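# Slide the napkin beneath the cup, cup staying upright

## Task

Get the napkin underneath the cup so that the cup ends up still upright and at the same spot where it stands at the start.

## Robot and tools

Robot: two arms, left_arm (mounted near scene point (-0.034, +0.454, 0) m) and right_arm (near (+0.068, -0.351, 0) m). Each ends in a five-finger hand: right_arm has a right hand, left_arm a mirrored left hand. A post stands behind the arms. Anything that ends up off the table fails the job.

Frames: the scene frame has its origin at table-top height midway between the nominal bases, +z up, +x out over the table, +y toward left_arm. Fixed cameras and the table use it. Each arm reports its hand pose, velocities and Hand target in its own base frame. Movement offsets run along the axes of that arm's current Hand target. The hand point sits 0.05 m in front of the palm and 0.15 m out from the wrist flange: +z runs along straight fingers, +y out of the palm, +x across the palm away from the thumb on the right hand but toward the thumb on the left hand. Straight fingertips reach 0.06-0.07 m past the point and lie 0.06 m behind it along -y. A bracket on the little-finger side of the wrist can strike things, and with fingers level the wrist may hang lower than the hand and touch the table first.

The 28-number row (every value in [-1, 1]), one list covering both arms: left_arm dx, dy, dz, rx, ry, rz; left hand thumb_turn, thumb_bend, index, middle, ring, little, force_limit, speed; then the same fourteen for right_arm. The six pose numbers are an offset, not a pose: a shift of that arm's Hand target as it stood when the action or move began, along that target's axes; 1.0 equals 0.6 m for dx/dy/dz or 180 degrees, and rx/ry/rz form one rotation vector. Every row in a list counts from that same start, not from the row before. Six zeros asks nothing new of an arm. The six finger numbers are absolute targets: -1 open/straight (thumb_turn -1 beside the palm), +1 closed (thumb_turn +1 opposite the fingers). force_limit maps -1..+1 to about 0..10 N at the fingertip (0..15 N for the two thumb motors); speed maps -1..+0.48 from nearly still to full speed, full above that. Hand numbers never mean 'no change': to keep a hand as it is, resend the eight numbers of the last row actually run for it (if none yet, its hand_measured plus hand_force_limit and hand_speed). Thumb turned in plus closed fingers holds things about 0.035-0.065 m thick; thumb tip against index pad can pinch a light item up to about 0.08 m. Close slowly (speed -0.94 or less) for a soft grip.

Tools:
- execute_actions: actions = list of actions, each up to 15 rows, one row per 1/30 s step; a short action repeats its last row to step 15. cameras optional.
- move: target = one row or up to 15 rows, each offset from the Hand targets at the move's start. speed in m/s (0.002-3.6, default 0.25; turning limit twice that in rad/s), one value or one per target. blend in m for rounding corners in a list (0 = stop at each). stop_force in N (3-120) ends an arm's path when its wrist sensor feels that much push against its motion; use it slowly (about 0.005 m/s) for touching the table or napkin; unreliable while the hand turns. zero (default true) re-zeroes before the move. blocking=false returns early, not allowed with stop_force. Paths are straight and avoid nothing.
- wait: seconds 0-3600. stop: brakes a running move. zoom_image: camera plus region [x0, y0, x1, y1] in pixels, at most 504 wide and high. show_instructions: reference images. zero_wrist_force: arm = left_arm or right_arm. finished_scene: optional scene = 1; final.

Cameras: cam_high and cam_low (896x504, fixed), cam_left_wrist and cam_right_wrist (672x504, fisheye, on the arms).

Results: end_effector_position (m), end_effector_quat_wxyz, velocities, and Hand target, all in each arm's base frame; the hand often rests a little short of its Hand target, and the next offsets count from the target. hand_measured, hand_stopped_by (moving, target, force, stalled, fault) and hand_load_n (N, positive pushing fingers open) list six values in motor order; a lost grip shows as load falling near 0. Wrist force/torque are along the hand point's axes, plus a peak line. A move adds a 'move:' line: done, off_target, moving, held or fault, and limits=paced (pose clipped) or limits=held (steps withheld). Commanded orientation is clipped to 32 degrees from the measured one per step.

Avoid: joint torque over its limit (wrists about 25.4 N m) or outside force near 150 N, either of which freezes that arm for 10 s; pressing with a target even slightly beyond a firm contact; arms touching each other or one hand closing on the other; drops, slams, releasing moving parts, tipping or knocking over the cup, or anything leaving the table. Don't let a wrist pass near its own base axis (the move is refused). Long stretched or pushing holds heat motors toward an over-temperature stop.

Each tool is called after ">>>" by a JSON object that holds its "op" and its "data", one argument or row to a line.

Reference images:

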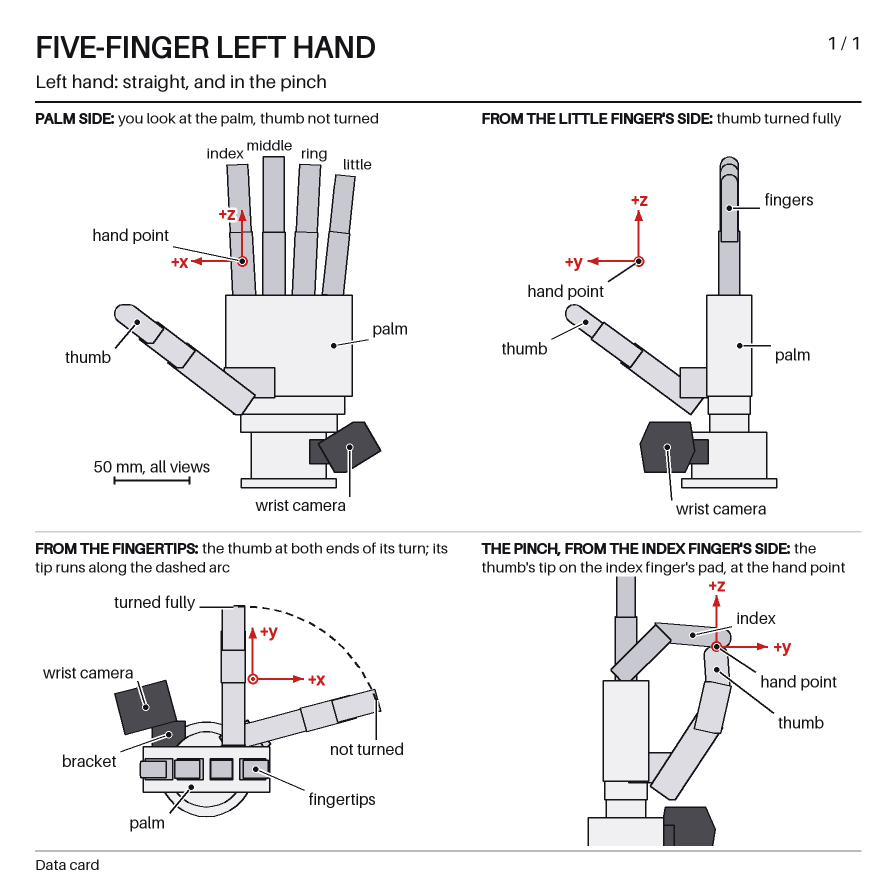

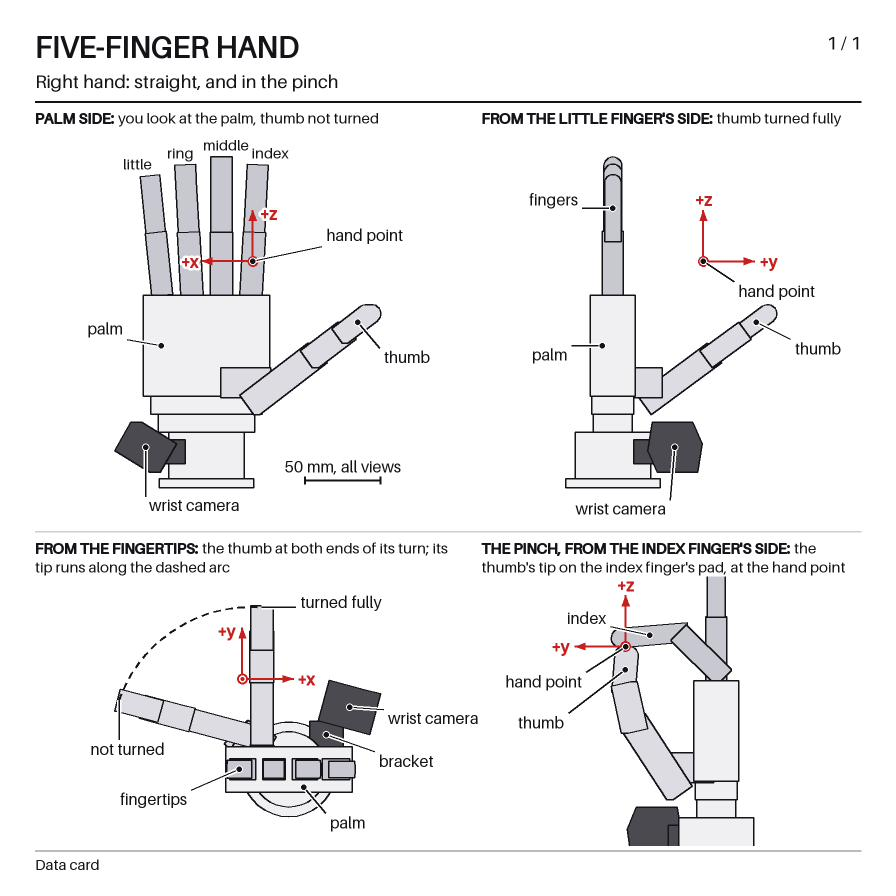

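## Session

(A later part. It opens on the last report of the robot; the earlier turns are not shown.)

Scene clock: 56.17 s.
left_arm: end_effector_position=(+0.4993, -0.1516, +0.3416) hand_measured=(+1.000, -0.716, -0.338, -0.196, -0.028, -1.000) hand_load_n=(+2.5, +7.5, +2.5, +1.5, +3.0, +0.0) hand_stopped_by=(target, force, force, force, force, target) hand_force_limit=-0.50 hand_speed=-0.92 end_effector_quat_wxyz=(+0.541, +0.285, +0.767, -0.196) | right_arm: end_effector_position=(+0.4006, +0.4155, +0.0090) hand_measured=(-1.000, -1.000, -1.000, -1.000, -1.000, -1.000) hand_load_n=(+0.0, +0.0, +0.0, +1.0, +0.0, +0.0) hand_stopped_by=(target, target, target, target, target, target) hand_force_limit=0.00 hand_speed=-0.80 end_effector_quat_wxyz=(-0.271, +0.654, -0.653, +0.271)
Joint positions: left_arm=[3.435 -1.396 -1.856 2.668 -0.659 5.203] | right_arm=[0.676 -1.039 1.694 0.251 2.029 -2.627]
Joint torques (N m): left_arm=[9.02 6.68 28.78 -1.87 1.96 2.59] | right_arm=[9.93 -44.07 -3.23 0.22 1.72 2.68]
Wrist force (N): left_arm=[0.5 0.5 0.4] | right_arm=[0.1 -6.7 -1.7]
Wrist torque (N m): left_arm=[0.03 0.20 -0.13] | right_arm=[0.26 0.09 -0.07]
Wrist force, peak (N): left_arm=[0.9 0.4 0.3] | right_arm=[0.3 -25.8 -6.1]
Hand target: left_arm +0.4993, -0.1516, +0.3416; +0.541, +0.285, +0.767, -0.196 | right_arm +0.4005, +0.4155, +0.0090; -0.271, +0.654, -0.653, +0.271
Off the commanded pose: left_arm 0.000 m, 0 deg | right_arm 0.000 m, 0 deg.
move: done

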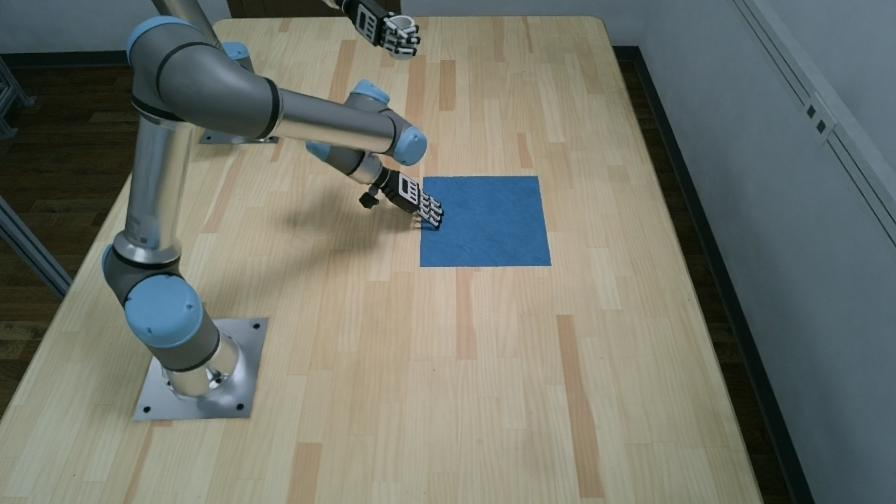

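>>> {"op": "move", "data": {
  "target": [0,0,0,0,0,0,1,-0.3,0.32,0.32,0.32,-1,-0.5,-0.92,-0.0088,0.1414,-0.1414,0,0,0,-1,-1,-1,-1,-1,-1,0,-0.8],
  "speed": 0.08,
  "cameras": ["cam_high"]
}}

Scene clock: 58.63 s.
left_arm: end_effector_position=(+0.4993, -0.1516, +0.3416) hand_measured=(+1.000, -0.716, -0.338, -0.196, -0.028, -1.000) hand_load_n=(+2.0, +7.5, +3.0, +1.5, +3.0, +0.0) hand_stopped_by=(target, force, force, force, force, target) hand_force_limit=-0.50 hand_speed=-0.92 end_effector_quat_wxyz=(+0.541, +0.285, +0.767, -0.196) | right_arm: end_effector_position=(+0.2806, +0.4206, +0.0089) hand_measured=(-1.000, -1.000, -1.000, -1.000, -1.000, -1.000) hand_load_n=(+0.0, +0.0, +0.0, +0.5, +0.0, +0.0) hand_stopped_by=(target, target, target, target, target, target) hand_force_limit=0.00 hand_speed=-0.80 end_effector_quat_wxyz=(-0.271, +0.654, -0.653, +0.271)
Joint positions: left_arm=[3.435 -1.396 -1.856 2.668 -0.659 5.203] | right_arm=[0.886 -1.116 1.849 0.271 2.15 -2.43]
Joint torques (N m): left_arm=[9.08 6.47 28.99 -1.85 2.13 2.54] | right_arm=[9.91 -40.88 -2.26 3.67 1.81 2.58]
Wrist force (N): left_arm=[0.7 0.5 -0.2] | right_arm=[0.0 -6.0 -1.5]
Wrist torque (N m): left_arm=[0.07 0.15 -0.12] | right_arm=[0.27 0.11 -0.04]
Wrist force, peak (N): left_arm=[0.6 0.7 0.5] | right_arm=[-0.2 -9.0 -2.1]
Hand target: left_arm +0.4993, -0.1516, +0.3416; +0.541, +0.285, +0.767, -0.196 | right_arm +0.2806, +0.4206, +0.0089; -0.271, +0.654, -0.653, +0.271
Off the commanded pose: left_arm 0.000 m, 0 deg | right_arm 0.000 m, 0 deg.
move: done

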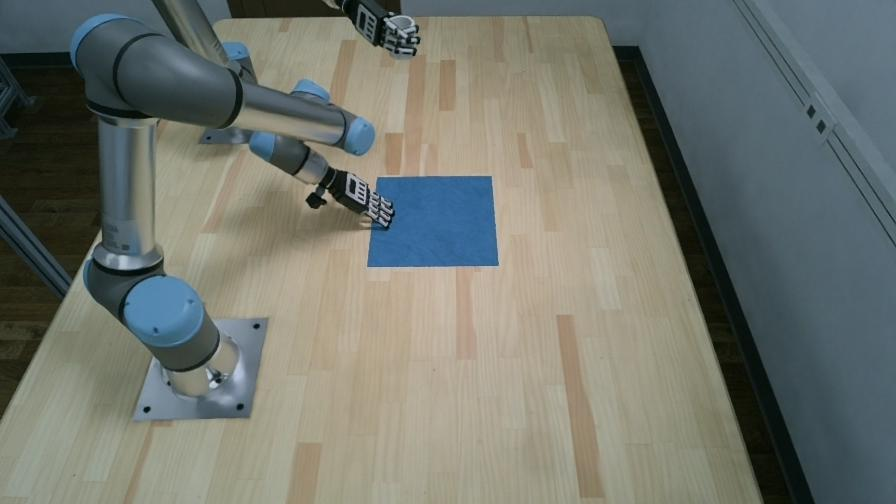

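>>> {"op": "move", "data": {
  "target": [0,0,0,0,0,0,1,-0.3,0.32,0.32,0.32,-1,-0.5,-0.92,-0.0088,0.1414,-0.1414,0,0,0,-1,-1,-1,-1,-1,-1,0,-0.8],
  "speed": 0.08,
  "cameras": ["cam_high"]
}}

Scene clock: 60.90 s.
left_arm: end_effector_position=(+0.4993, -0.1516, +0.3416) hand_measured=(+1.000, -0.716, -0.338, -0.196, -0.028, -1.000) hand_load_n=(+2.0, +7.5, +2.5, +1.5, +3.0, +0.0) hand_stopped_by=(target, force, force, force, force, target) hand_force_limit=-0.50 hand_speed=-0.92 end_effector_quat_wxyz=(+0.541, +0.285, +0.767, -0.196) | right_arm: end_effector_position=(+0.1606, +0.4257, +0.0087) hand_measured=(-1.000, -1.000, -1.000, -1.000, -1.000, -1.000) hand_load_n=(-0.5, +0.0, +0.0, +1.0, +0.0, +0.0) hand_stopped_by=(target, target, target, target, target, target) hand_force_limit=0.00 hand_speed=-0.80 end_effector_quat_wxyz=(-0.271, +0.654, -0.653, +0.271)
Joint positions: left_arm=[3.435 -1.396 -1.856 2.668 -0.659 5.203] | right_arm=[1.161 -1.111 1.9 0.401 2.277 -2.124]
Joint torques (N m): left_arm=[8.45 6.9 29.28 -1.74 2.15 2.6] | right_arm=[10.35 -13.09 -16.03 3.87 1.01 2.62]
Wrist force (N): left_arm=[0.5 0.4 0.0] | right_arm=[0.7 -9.5 -2.4]
Wrist torque (N m): left_arm=[0.05 0.20 -0.13] | right_arm=[0.18 0.08 -0.11]
Wrist force, peak (N): left_arm=[0.8 0.6 0.5] | right_arm=[0.1 -11.3 -2.9]
Hand target: left_arm +0.4993, -0.1516, +0.3416; +0.541, +0.285, +0.767, -0.196 | right_arm +0.1606, +0.4257, +0.0087; -0.271, +0.654, -0.653, +0.271
Off the commanded pose: left_arm 0.000 m, 0 deg | right_arm 0.000 m, 0 deg.
move: done

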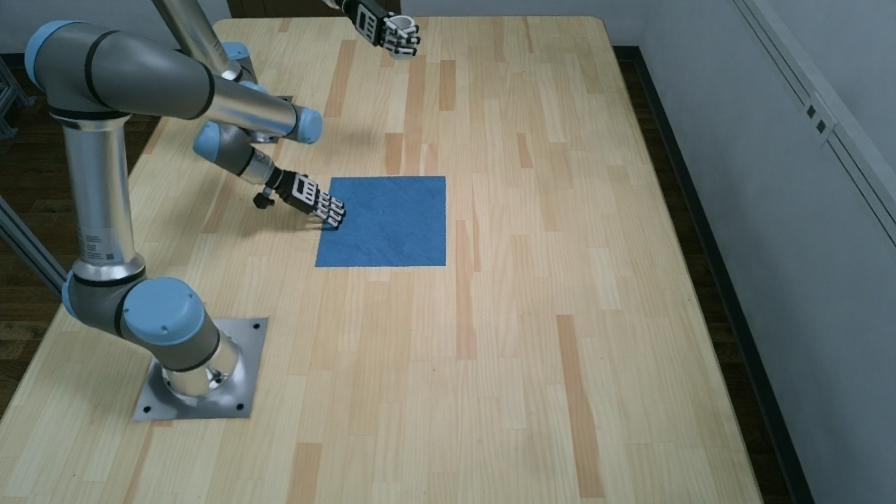

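>>> {"op": "move", "data": {
  "target": [
    [0,0,0,0,0,0,1,-0.3,0.32,0.32,0.32,-1,-0.5,-0.92,0,-0.1179,-0.1179,0,0,0,-1,-1,-1,-1,-1,-1,0,-0.8],
    [0,0,0,0,0,0,1,-0.3,0.32,0.32,0.32,-1,-0.5,-0.92,0.2428,-0.59,0.0213,0,0,0,-1,-1,-1,-1,-1,-1,0,-0.8],
    [0.2268,-0.3688,0.2617,0,0,0,1,-0.3,0.32,0.32,0.32,-1,-0.5,-0.92,0.8428,-0.6843,-0.002,0,0,0,-1,-1,-1,-1,-1,-1,0,-0.8]
  ],
  "speed": [0.1,0.2,0.18],
  "blend": [0.03,0.03,0],
  "cameras": ["all"]
}}

Scene clock: 66.90 s.
left_arm: end_effector_position=(+0.4342, -0.3847, +0.1586) hand_measured=(+1.000, -0.716, -0.338, -0.196, -0.028, -1.000) hand_load_n=(+2.0, +7.5, +2.5, +1.5, +3.0, +0.0) hand_stopped_by=(target, force, force, force, force, target) hand_force_limit=-0.50 hand_speed=-0.92 end_effector_quat_wxyz=(+0.541, +0.285, +0.767, -0.196) | right_arm: end_effector_position=(+0.4505, -0.0794, +0.3002) hand_measured=(-1.000, -1.000, -1.000, -1.000, -1.000, -1.000) hand_load_n=(-0.5, +0.0, +0.0, +0.0, +0.0, +0.0) hand_stopped_by=(target, target, target, target, target, target) hand_force_limit=0.00 hand_speed=-0.80 end_effector_quat_wxyz=(-0.271, +0.654, -0.653, +0.271)
Joint positions: left_arm=[2.612 -1.679 -2.057 3.387 -1.408 4.781] | right_arm=[-0.746 -1.582 1.605 0.914 1.068 -3.721]
Joint torques (N m): left_arm=[-7.47 13.91 27.21 2.6 -0.97 -2.28] | right_arm=[-11.43 -4.43 -23.71 2.79 -2.56 -3.23]
Wrist force (N): left_arm=[0.9 0.3 0.4] | right_arm=[0.1 -0.5 0.1]
Wrist torque (N m): left_arm=[0.02 0.13 0.14] | right_arm=[0.12 0.05 0.17]
Wrist force, peak (N): left_arm=[1.4 -0.6 1.2] | right_arm=[0.8 -9.4 -2.3]
Hand target: left_arm +0.4342, -0.3848, +0.1585; +0.541, +0.285, +0.767, -0.196 | right_arm +0.4505, -0.0795, +0.3002; -0.271, +0.654, -0.653, +0.271
Off the commanded pose: left_arm 0.000 m, 0 deg | right_arm 0.000 m, 0 deg.
move: done
cam_left_wrist: T_world_to_cam=[[-0.67392, -0.69878, -0.23988, 0.06444], [-0.45817, 0.65, -0.60628, 0.54678], [0.57958, -0.29868, -0.75821, -0.12977]] pos_world=[0.36916, -0.34913, 0.24857]
cam_right_wrist: T_world_to_cam=[[-0.6798, -0.27708, -0.67904, 0.48218], [-0.53585, 0.81981, 0.20193, 0.24483], [0.50074, 0.50114, -0.70578, 0.14493]] pos_world=[0.3864, -0.13975, 0.38027]

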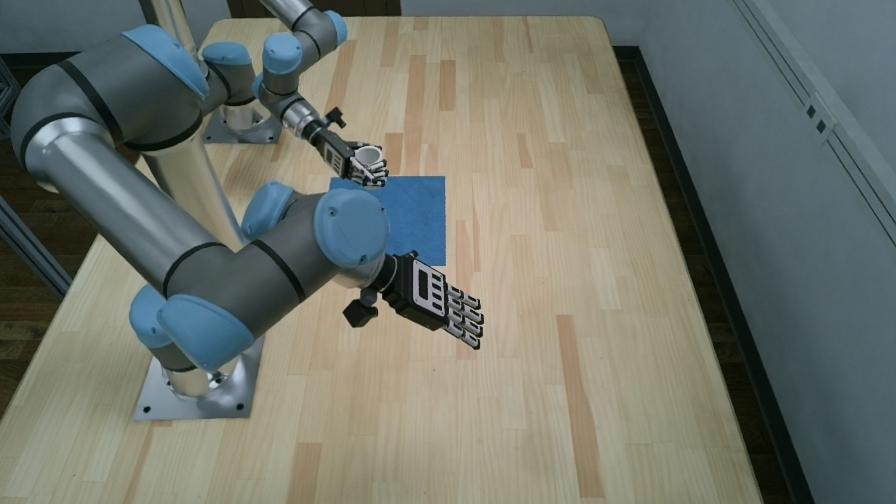

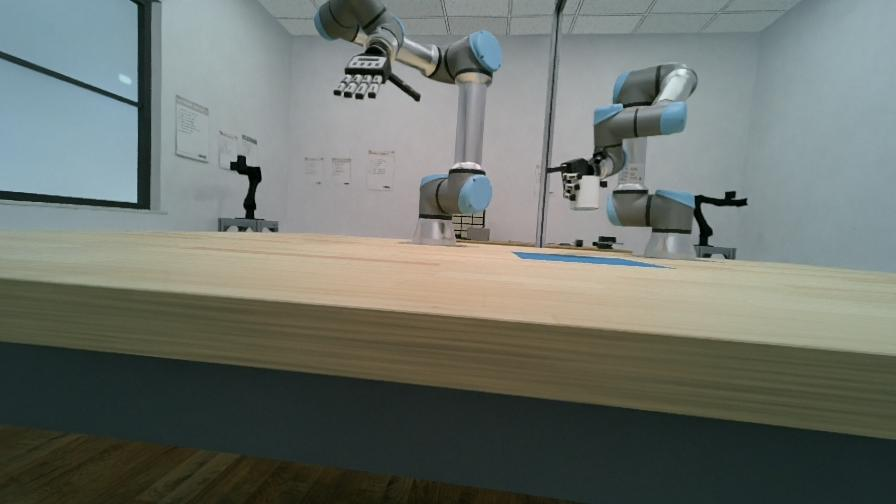

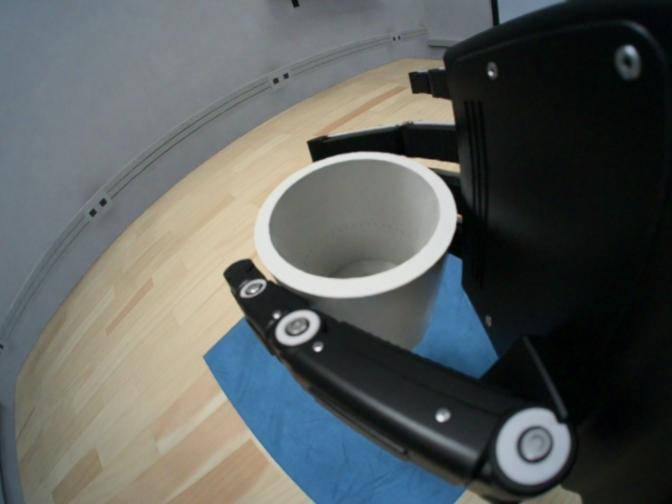

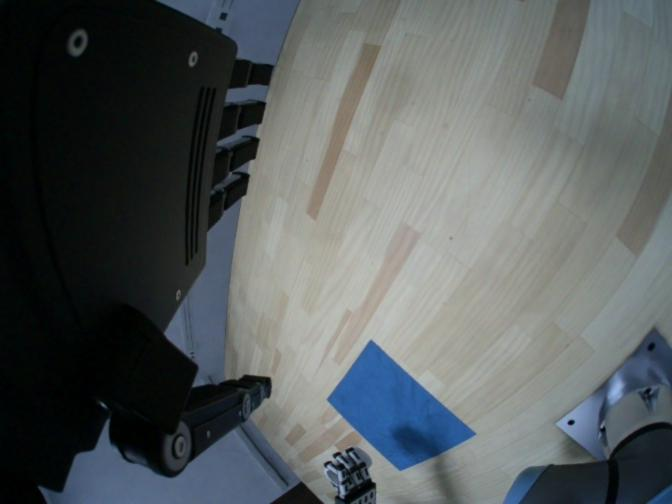

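>>> {"op": "move", "data": {
  "target": [0.1615,-0.0015,0.0607,0,0,0,1,-0.3,0.32,0.32,0.32,-1,-0.5,-0.92,0,0,0,0,0,0,-1,-1,-1,-1,-1,-1,0,-0.8],
  "speed": 0.1,
  "cameras": ["cam_left_wrist","cam_low"]
}}

>>> {"op": "zoom_image", "data": {
  "camera": "cam_low",
  "region": [500, 180, 640, 280]
}}

Scene clock: 68.87 s.
left_arm: end_effector_position=(+0.4353, -0.3858, +0.0551) hand_measured=(+1.000, -0.716, -0.338, -0.196, -0.028, -1.000) hand_load_n=(+2.0, +7.0, +3.0, +1.5, +3.5, +0.0) hand_stopped_by=(target, force, force, force, force, target) hand_force_limit=-0.50 hand_speed=-0.92 end_effector_quat_wxyz=(+0.541, +0.285, +0.767, -0.196) | right_arm: end_effector_position=(+0.4505, -0.0795, +0.3002) hand_measured=(-1.000, -1.000, -1.000, -1.000, -1.000, -1.000) hand_load_n=(+0.0, +0.0, +0.0, +0.0, +0.0, +0.0) hand_stopped_by=(target, target, target, target, target, target) hand_force_limit=0.00 hand_speed=-0.80 end_effector_quat_wxyz=(-0.271, +0.654, -0.653, +0.271)
Joint positions: left_arm=[2.611 -1.875 -2.162 3.688 -1.409 4.78] | right_arm=[-0.747 -1.582 1.605 0.914 1.068 -3.722]
Joint torques (N m): left_arm=[-8.41 20.61 4.42 2.94 -1.09 -2.43] | right_arm=[-11.59 -4.13 -24.28 2.85 -2.54 -3.17]
Wrist force (N): left_arm=[0.7 0.1 0.9] | right_arm=[0.1 -0.6 0.3]
Wrist torque (N m): left_arm=[-0.03 0.18 0.13] | right_arm=[0.10 0.03 0.17]
Wrist force, peak (N): left_arm=[1.7 0.3 1.3] | right_arm=[0.1 -1.0 0.2]
Hand target: left_arm +0.4353, -0.3858, +0.0550; +0.541, +0.285, +0.767, -0.196 | right_arm +0.4505, -0.0795, +0.3002; -0.271, +0.654, -0.653, +0.271
Off the commanded pose: left_arm 0.000 m, 0 deg | right_arm 0.000 m, 0 deg.
move: done
cam_left_wrist: T_world_to_cam=[[-0.67392, -0.69878, -0.23988, 0.03959], [-0.45817, 0.65, -0.60628, 0.48524], [0.57958, -0.29868, -0.75821, -0.20921]] pos_world=[0.37026, -0.35023, 0.14507]
Images, in order (width x height): cam_low 896x504, cam_left_wrist 672x504.

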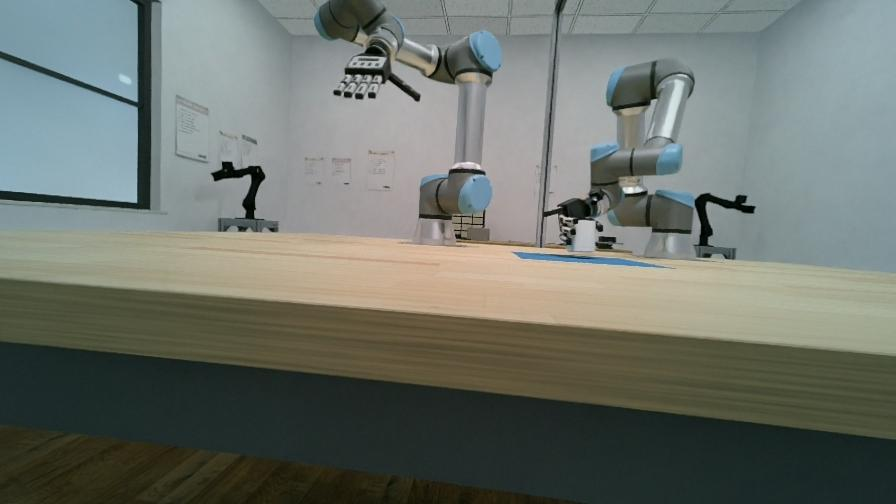

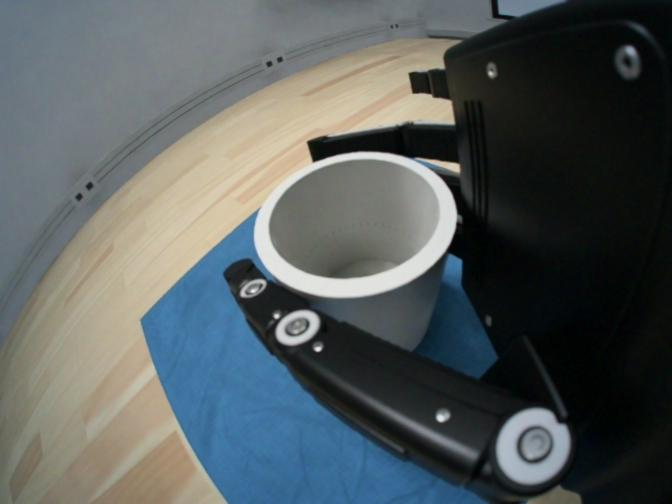

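Scaled by 3.600.

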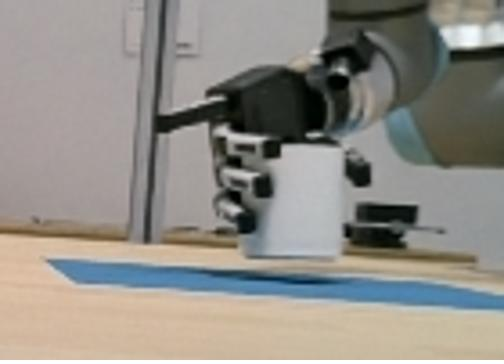

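>>> {"op": "move", "data": {
  "target": [0.0298,-0.0012,0.0108,0,0,0,1,-0.3,0.32,0.32,0.32,-1,-0.5,-0.92,0,0,0,0,0,0,-1,-1,-1,-1,-1,-1,0,-0.8],
  "speed": 0.006,
  "stop_force": 3,
  "cameras": ["cam_left_wrist","cam_low"]
}}

>>> {"op": "zoom_image", "data": {
  "camera": "cam_low",
  "region": [500, 180, 640, 280]
}}

Scene clock: 72.90 s.
left_arm: end_effector_position=(+0.4351, -0.3861, +0.0419) hand_measured=(+1.000, -0.716, -0.338, -0.196, -0.028, -1.000) hand_load_n=(+1.0, +7.5, +2.0, +1.5, +3.5, +0.0) hand_stopped_by=(target, force, force, force, force, target) hand_force_limit=-0.50 hand_speed=-0.92 end_effector_quat_wxyz=(+0.541, +0.285, +0.767, -0.196) | right_arm: end_effector_position=(+0.4505, -0.0795, +0.3002) hand_measured=(-1.000, -1.000, -1.000, -1.000, -1.000, -1.000) hand_load_n=(-0.5, +0.0, +0.0, +0.0, +0.0, +0.0) hand_stopped_by=(target, target, target, target, target, target) hand_force_limit=0.00 hand_speed=-0.80 end_effector_quat_wxyz=(-0.271, +0.654, -0.653, +0.271)
Joint positions: left_arm=[2.61 -1.905 -2.17 3.726 -1.41 4.78] | right_arm=[-0.747 -1.582 1.605 0.914 1.068 -3.722]
Joint torques (N m): left_arm=[-3.09 33.07 19.28 -1.34 1.23 -1.92] | right_arm=[-11.32 -3.39 -24.4 2.95 -2.57 -3.11]
Wrist force (N): left_arm=[-2.4 1.2 0.6] | right_arm=[-0.1 -0.7 0.0]
Wrist torque (N m): left_arm=[0.02 0.19 0.06] | right_arm=[0.09 0.07 0.15]
Wrist force, peak (N): left_arm=[-4.0 2.1 0.2] | right_arm=[-0.1 -0.9 0.3]
Hand target: left_arm +0.4351, -0.3861, +0.0419; +0.541, +0.285, +0.767, -0.196 (not the last commanded pose) | right_arm +0.4505, -0.0795, +0.3002; -0.271, +0.654, -0.653, +0.271
Off the commanded pose: left_arm 0.006 m, 0 deg | right_arm 0.000 m, 0 deg.
move: contact (left_arm)
cam_left_wrist: T_world_to_cam=[[-0.67388, -0.6988, -0.23993, 0.03609], [-0.45815, 0.64998, -0.60632, 0.4774], [0.57965, -0.29866, -0.75816, -0.21914]] pos_world=[0.37006, -0.35053, 0.13197]
Images, in order (width x height): cam_low 896x504, cam_left_wrist 672x504.

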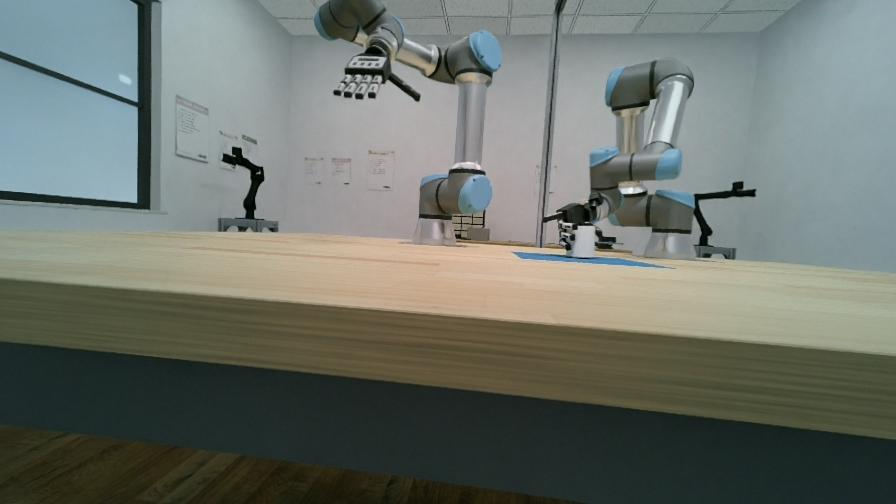

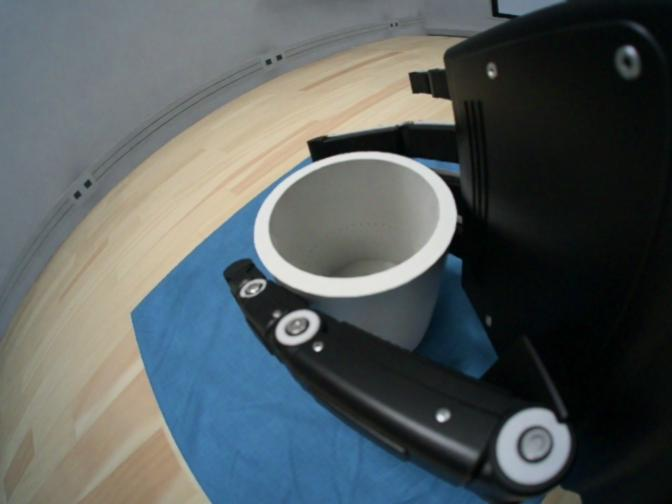

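Scaled by 3.600.

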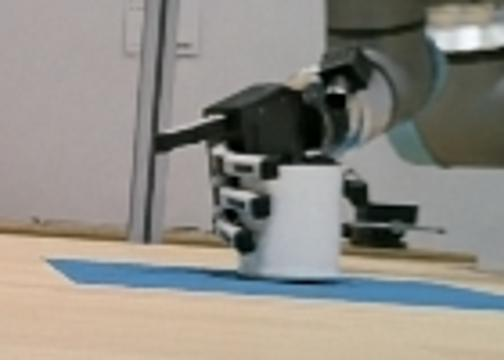

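>>> {"op": "move", "data": {
  "target": [0.0019,0,0.0007,0,0,0,1,-0.3,0.32,0.32,0.32,-1,-0.5,-0.92,0,0,0,0,0,0,-1,-1,-1,-1,-1,-1,0,-0.8],
  "speed": 0.004
}}

>>> {"op": "move", "data": {
  "target": [0,0,0,0,0,0,1,-0.76,-0.42,-0.3,-0.15,-1,-0.5,-0.92,0,0,0,0,0,0,-1,-1,-1,-1,-1,-1,0,-0.8],
  "cameras": ["cam_left_wrist","cam_low"]
}}

>>> {"op": "zoom_image", "data": {
  "camera": "cam_low",
  "region": [500, 180, 640, 280]
}}

Scene clock: 73.77 s.
left_arm: end_effector_position=(+0.4352, -0.3862, +0.0409) hand_measured=(+1.000, -0.716, -0.338, -0.196, -0.028, -1.000) hand_load_n=(+0.0, +8.5, +1.5, +1.5, +4.0, +0.0) hand_stopped_by=(target, force, force, force, force, target) hand_force_limit=-0.50 hand_speed=-0.92 end_effector_quat_wxyz=(+0.541, +0.285, +0.767, -0.196) | right_arm: end_effector_position=(+0.4505, -0.0795, +0.3002) hand_measured=(-1.000, -1.000, -1.000, -1.000, -1.000, -1.000) hand_load_n=(+0.0, +0.0, +0.0, +0.0, -0.5, +0.0) hand_stopped_by=(target, target, target, target, target, target) hand_force_limit=0.00 hand_speed=-0.80 end_effector_quat_wxyz=(-0.271, +0.654, -0.653, +0.271)
Joint positions: left_arm=[2.61 -1.908 -2.171 3.73 -1.41 4.78] | right_arm=[-0.747 -1.582 1.605 0.914 1.068 -3.722]
Joint torques (N m): left_arm=[3.24 14.95 -4.59 -0.13 1.45 -1.19] | right_arm=[-11.11 -3.38 -24.64 2.87 -2.66 -3.03]
Wrist force (N): left_arm=[-11.3 4.4 -0.3] | right_arm=[-0.1 -0.8 0.1]
Wrist torque (N m): left_arm=[0.20 0.20 -0.14] | right_arm=[0.08 0.06 0.15]
Wrist force, peak (N): left_arm=[-11.3 4.4 -0.3] | right_arm=[-0.3 -0.9 0.1]
Hand target: left_arm +0.4351, -0.3861, +0.0407; +0.541, +0.285, +0.767, -0.196 | right_arm +0.4505, -0.0795, +0.3002; -0.271, +0.654, -0.653, +0.271
Off the commanded pose: left_arm 0.000 m, 0 deg | right_arm 0.000 m, 0 deg.
move: done

Scene clock: 74.57 s.
left_arm: end_effector_position=(+0.4351, -0.3861, +0.0406) hand_measured=(+1.000, -0.760, -0.420, -0.300, -0.150, -1.000) hand_load_n=(+1.0, +0.0, +0.0, +0.5, +0.0, +0.0) hand_stopped_by=(target, target, target, target, target, target) hand_force_limit=-0.50 hand_speed=-0.92 end_effector_quat_wxyz=(+0.541, +0.285, +0.767, -0.196) | right_arm: end_effector_position=(+0.4505, -0.0795, +0.3002) hand_measured=(-1.000, -1.000, -1.000, -1.000, -1.000, -1.000) hand_load_n=(+0.0, +0.0, +0.0, +0.0, +0.0, +0.0) hand_stopped_by=(target, target, target, target, target, target) hand_force_limit=0.00 hand_speed=-0.80 end_effector_quat_wxyz=(-0.271, +0.654, -0.653, +0.271)
Joint positions: left_arm=[2.61 -1.908 -2.171 3.73 -1.41 4.78] | right_arm=[-0.747 -1.582 1.605 0.914 1.068 -3.722]
Joint torques (N m): left_arm=[6.96 27.44 14.22 1 1.65 -0.33] | right_arm=[-10.98 -3.6 -24.73 2.94 -2.53 -3.12]
Wrist force (N): left_arm=[-0.4 0.4 0.0] | right_arm=[0.0 -0.6 0.0]
Wrist torque (N m): left_arm=[-0.04 0.11 0.13] | right_arm=[0.11 0.05 0.16]
Wrist force, peak (N): left_arm=[-11.6 4.6 0.0] | right_arm=[-0.2 -0.8 0.3]
Hand target: left_arm +0.4351, -0.3861, +0.0407; +0.541, +0.285, +0.767, -0.196 | right_arm +0.4505, -0.0795, +0.3002; -0.271, +0.654, -0.653, +0.271
Off the commanded pose: left_arm 0.000 m, 0 deg | right_arm 0.000 m, 0 deg.
move: done
cam_left_wrist: T_world_to_cam=[[-0.6739, -0.69878, -0.23993, 0.03579], [-0.45823, 0.65005, -0.60618, 0.47664], [0.57955, -0.29856, -0.75827, -0.22004]] pos_world=[0.37006, -0.35053, 0.13067]
Images, in order (width x height): cam_low 896x504, cam_left_wrist 672x504.

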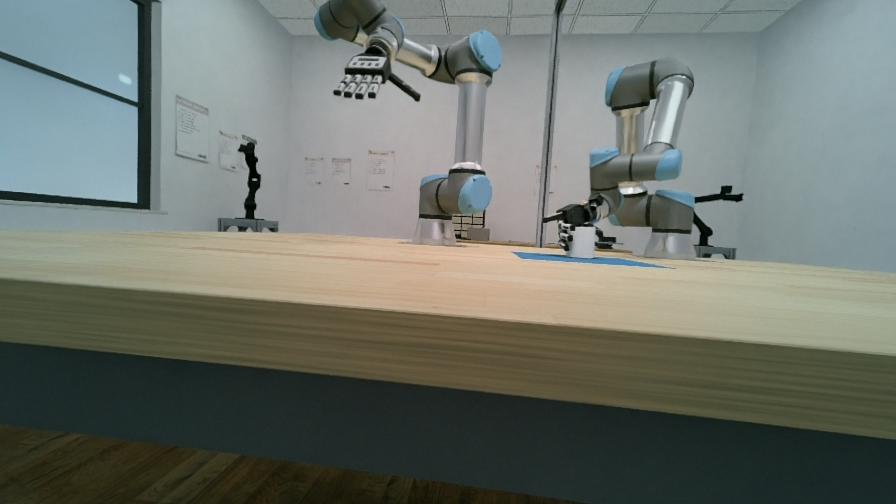

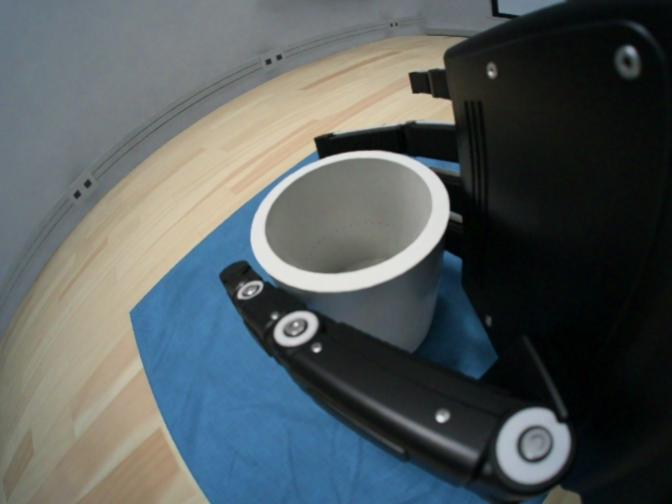

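Scaled by 3.600.

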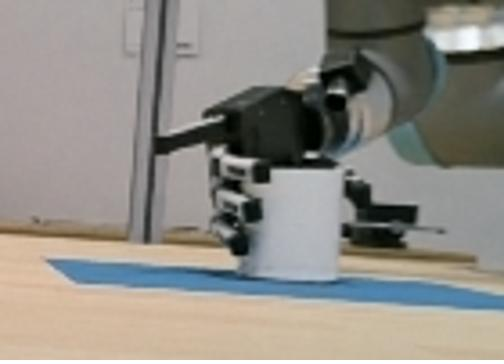

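>>> {"op": "move", "data": {
  "target": [0,0,0,0,0,0,1,-1,-1,-1,-1,-1,-0.5,-0.7,0,0,0,0,0,0,-1,-1,-1,-1,-1,-1,0,-0.8],
  "cameras": ["cam_left_wrist"]
}}

Scene clock: 76.17 s.
left_arm: end_effector_position=(+0.4351, -0.3861, +0.0407) hand_measured=(+1.000, -1.000, -1.000, -1.000, -1.000, -1.000) hand_load_n=(+0.0, +0.0, +0.0, +0.0, +0.0, +0.0) hand_stopped_by=(target, target, target, target, target, target) hand_force_limit=-0.50 hand_speed=-0.70 end_effector_quat_wxyz=(+0.541, +0.285, +0.767, -0.196) | right_arm: end_effector_position=(+0.4505, -0.0795, +0.3002) hand_measured=(-1.000, -1.000, -1.000, -1.000, -1.000, -1.000) hand_load_n=(+0.0, +0.0, +0.0, +0.0, +0.0, +0.0) hand_stopped_by=(target, target, target, target, target, target) hand_force_limit=0.00 hand_speed=-0.80 end_effector_quat_wxyz=(-0.271, +0.654, -0.653, +0.271)
Joint positions: left_arm=[2.61 -1.908 -2.171 3.73 -1.41 4.78] | right_arm=[-0.747 -1.582 1.605 0.914 1.068 -3.722]
Joint torques (N m): left_arm=[7.44 31.8 20.42 1.68 0.97 1.4] | right_arm=[-10.85 -3.42 -24.22 2.81 -2.56 -3.12]
Wrist force (N): left_arm=[-0.8 0.0 0.3] | right_arm=[-0.2 -0.5 0.1]
Wrist torque (N m): left_arm=[-0.06 0.15 0.14] | right_arm=[0.11 0.08 0.15]
Wrist force, peak (N): left_arm=[-0.8 -0.3 0.5] | right_arm=[0.0 -0.9 0.3]
Hand target: left_arm +0.4351, -0.3861, +0.0407; +0.541, +0.285, +0.767, -0.196 | right_arm +0.4505, -0.0795, +0.3002; -0.271, +0.654, -0.653, +0.271
Off the commanded pose: left_arm 0.000 m, 0 deg | right_arm 0.000 m, 0 deg.
move: done
cam_left_wrist: T_world_to_cam=[[-0.67388, -0.6988, -0.23993, 0.03578], [-0.45815, 0.64998, -0.60632, 0.47661], [0.57965, -0.29866, -0.75816, -0.22012]] pos_world=[0.37006, -0.35053, 0.13067]

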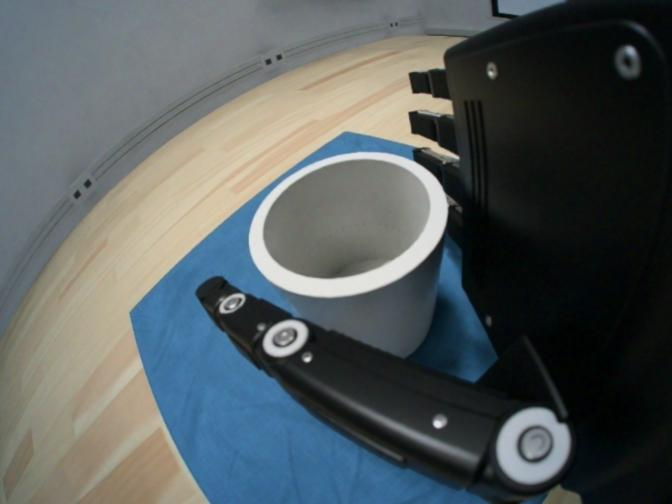

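>>> {"op": "move", "data": {
  "target": [
    [0.0188,0,-0.0517,0,0,0,1,-1,-1,-1,-1,-1,-0.5,-0.7,0,0,0,0,0,0,-1,-1,-1,-1,-1,-1,0,-0.8],
    [0.0188,-0.2333,-0.0517,0,0,0,1,-1,-1,-1,-1,-1,-0.5,-0.7,0,0,0,0,0,0,-1,-1,-1,-1,-1,-1,0,-0.8],
    [-0.2162,-0.2333,-0.1372,0,0,0,1,-1,-1,-1,-1,-1,-0.5,-0.7,0,0,0,0,0,0,-1,-1,-1,-1,-1,-1,0,-0.8]
  ],
  "speed": [0.06,0.12,0.2],
  "blend": [0.004,0.02,0],
  "cameras": ["all"]
}}

>>> {"op": "zoom_image", "data": {
  "camera": "cam_high",
  "region": [350, 175, 400, 235]
}}

>>> {"op": "zoom_image", "data": {
  "camera": "cam_right_wrist",
  "region": [300, 370, 500, 504]
}}

>>> {"op": "zoom_image", "data": {
  "camera": "cam_low",
  "region": [500, 180, 640, 280]
}}

Scene clock: 79.80 s.
left_arm: end_effector_position=(+0.3179, -0.4718, +0.1894) hand_measured=(+1.000, -1.000, -1.000, -1.000, -1.000, -1.000) hand_load_n=(+0.0, +0.0, +0.0, +0.0, +0.0, +0.0) hand_stopped_by=(target, target, target, target, target, target) hand_force_limit=-0.50 hand_speed=-0.70 end_effector_quat_wxyz=(+0.541, +0.285, +0.767, -0.196) | right_arm: end_effector_position=(+0.4505, -0.0795, +0.3002) hand_measured=(-1.000, -1.000, -1.000, -1.000, -1.000, -1.000) hand_load_n=(+0.0, +0.0, +0.0, +0.0, +0.0, +0.0) hand_stopped_by=(target, target, target, target, target, target) hand_force_limit=0.00 hand_speed=-0.80 end_effector_quat_wxyz=(-0.271, +0.654, -0.653, +0.271)
Joint positions: left_arm=[2.202 -1.698 -1.944 3.288 -1.793 4.64] | right_arm=[-0.747 -1.582 1.605 0.914 1.068 -3.722]
Joint torques (N m): left_arm=[-8.32 30.16 27.47 -0.93 -1.26 -2.33] | right_arm=[-11.71 -3.31 -23.87 2.89 -2.47 -3]
Wrist force (N): left_arm=[-0.7 0.1 -0.2] | right_arm=[0.0 -0.8 0.3]
Wrist torque (N m): left_arm=[-0.03 0.15 0.09] | right_arm=[0.07 0.04 0.16]
Wrist force, peak (N): left_arm=[-1.4 0.2 -0.4] | right_arm=[-0.1 -1.0 0.3]
Hand target: left_arm +0.3179, -0.4718, +0.1894; +0.541, +0.285, +0.767, -0.196 | right_arm +0.4505, -0.0795, +0.3002; -0.271, +0.654, -0.653, +0.271
Off the commanded pose: left_arm 0.000 m, 0 deg | right_arm 0.000 m, 0 deg.
move: done
cam_left_wrist: T_world_to_cam=[[-0.67388, -0.6988, -0.23993, -0.06741], [-0.45815, 0.64998, -0.60632, 0.56866], [0.57965, -0.29866, -0.75816, -0.06496]] pos_world=[0.25276, -0.43613, 0.27937]
cam_right_wrist: T_world_to_cam=[[-0.67975, -0.27712, -0.67908, 0.48217], [-0.53594, 0.81975, 0.20194, 0.24485], [0.50071, 0.50121, -0.70574, 0.14494]] pos_world=[0.3864, -0.13975, 0.38027]

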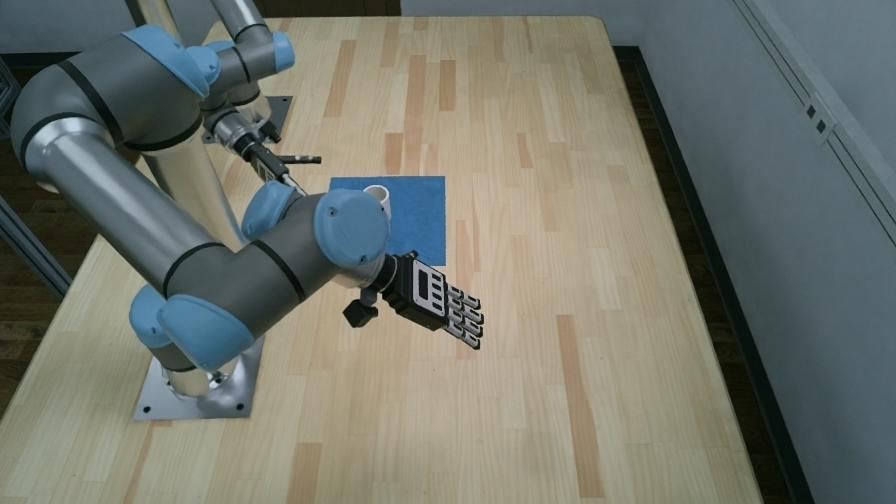

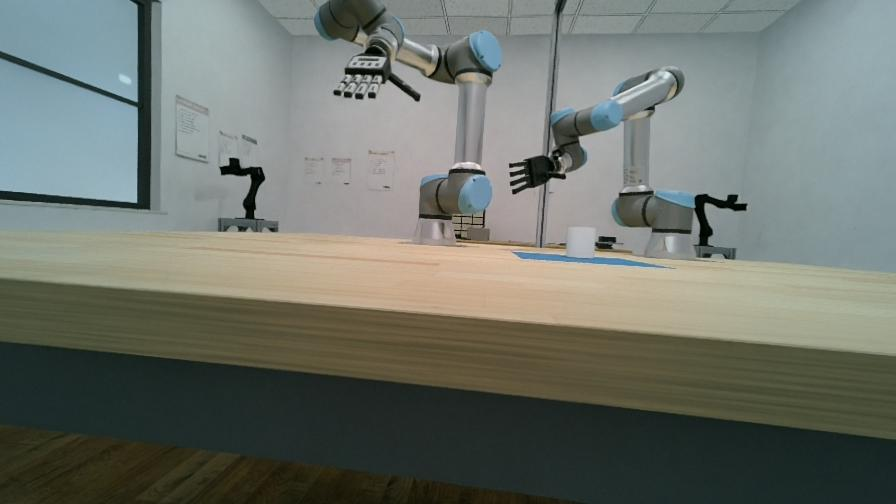

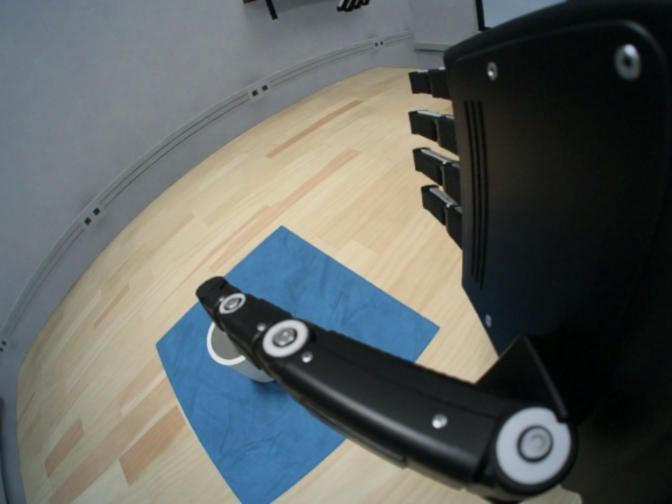

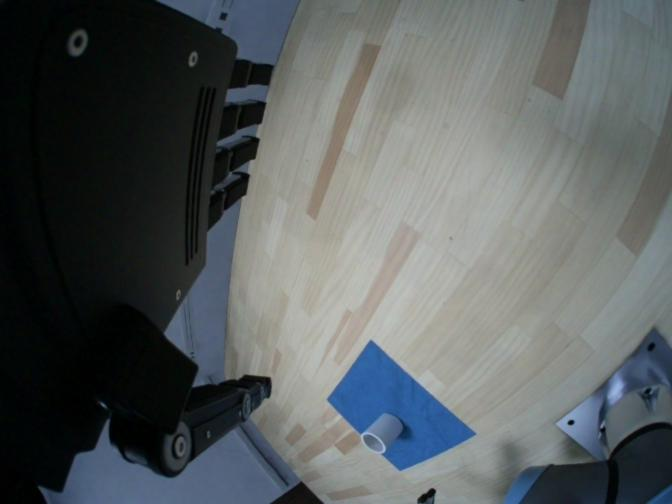

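Scaled by 8.400.

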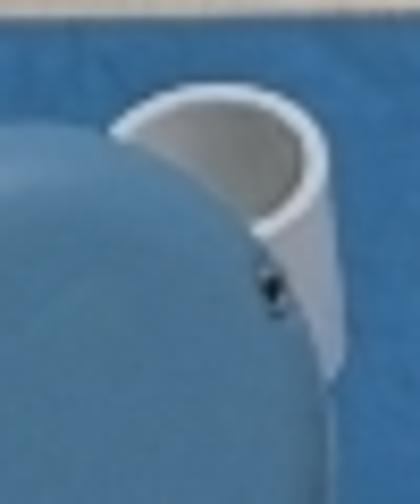

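Scaled by 2.520 from the camera's image (finer frame: 960x720).

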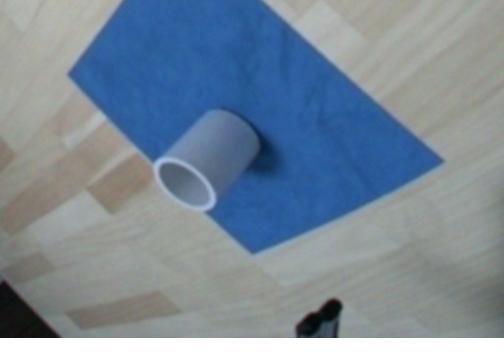

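Scaled by 3.600.

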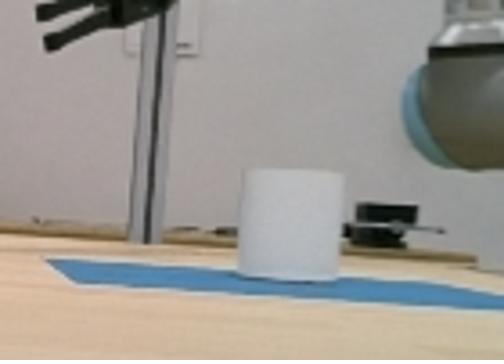

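>>> {"op": "finished_scene", "data": {

}}

The scene is finished: the task was done.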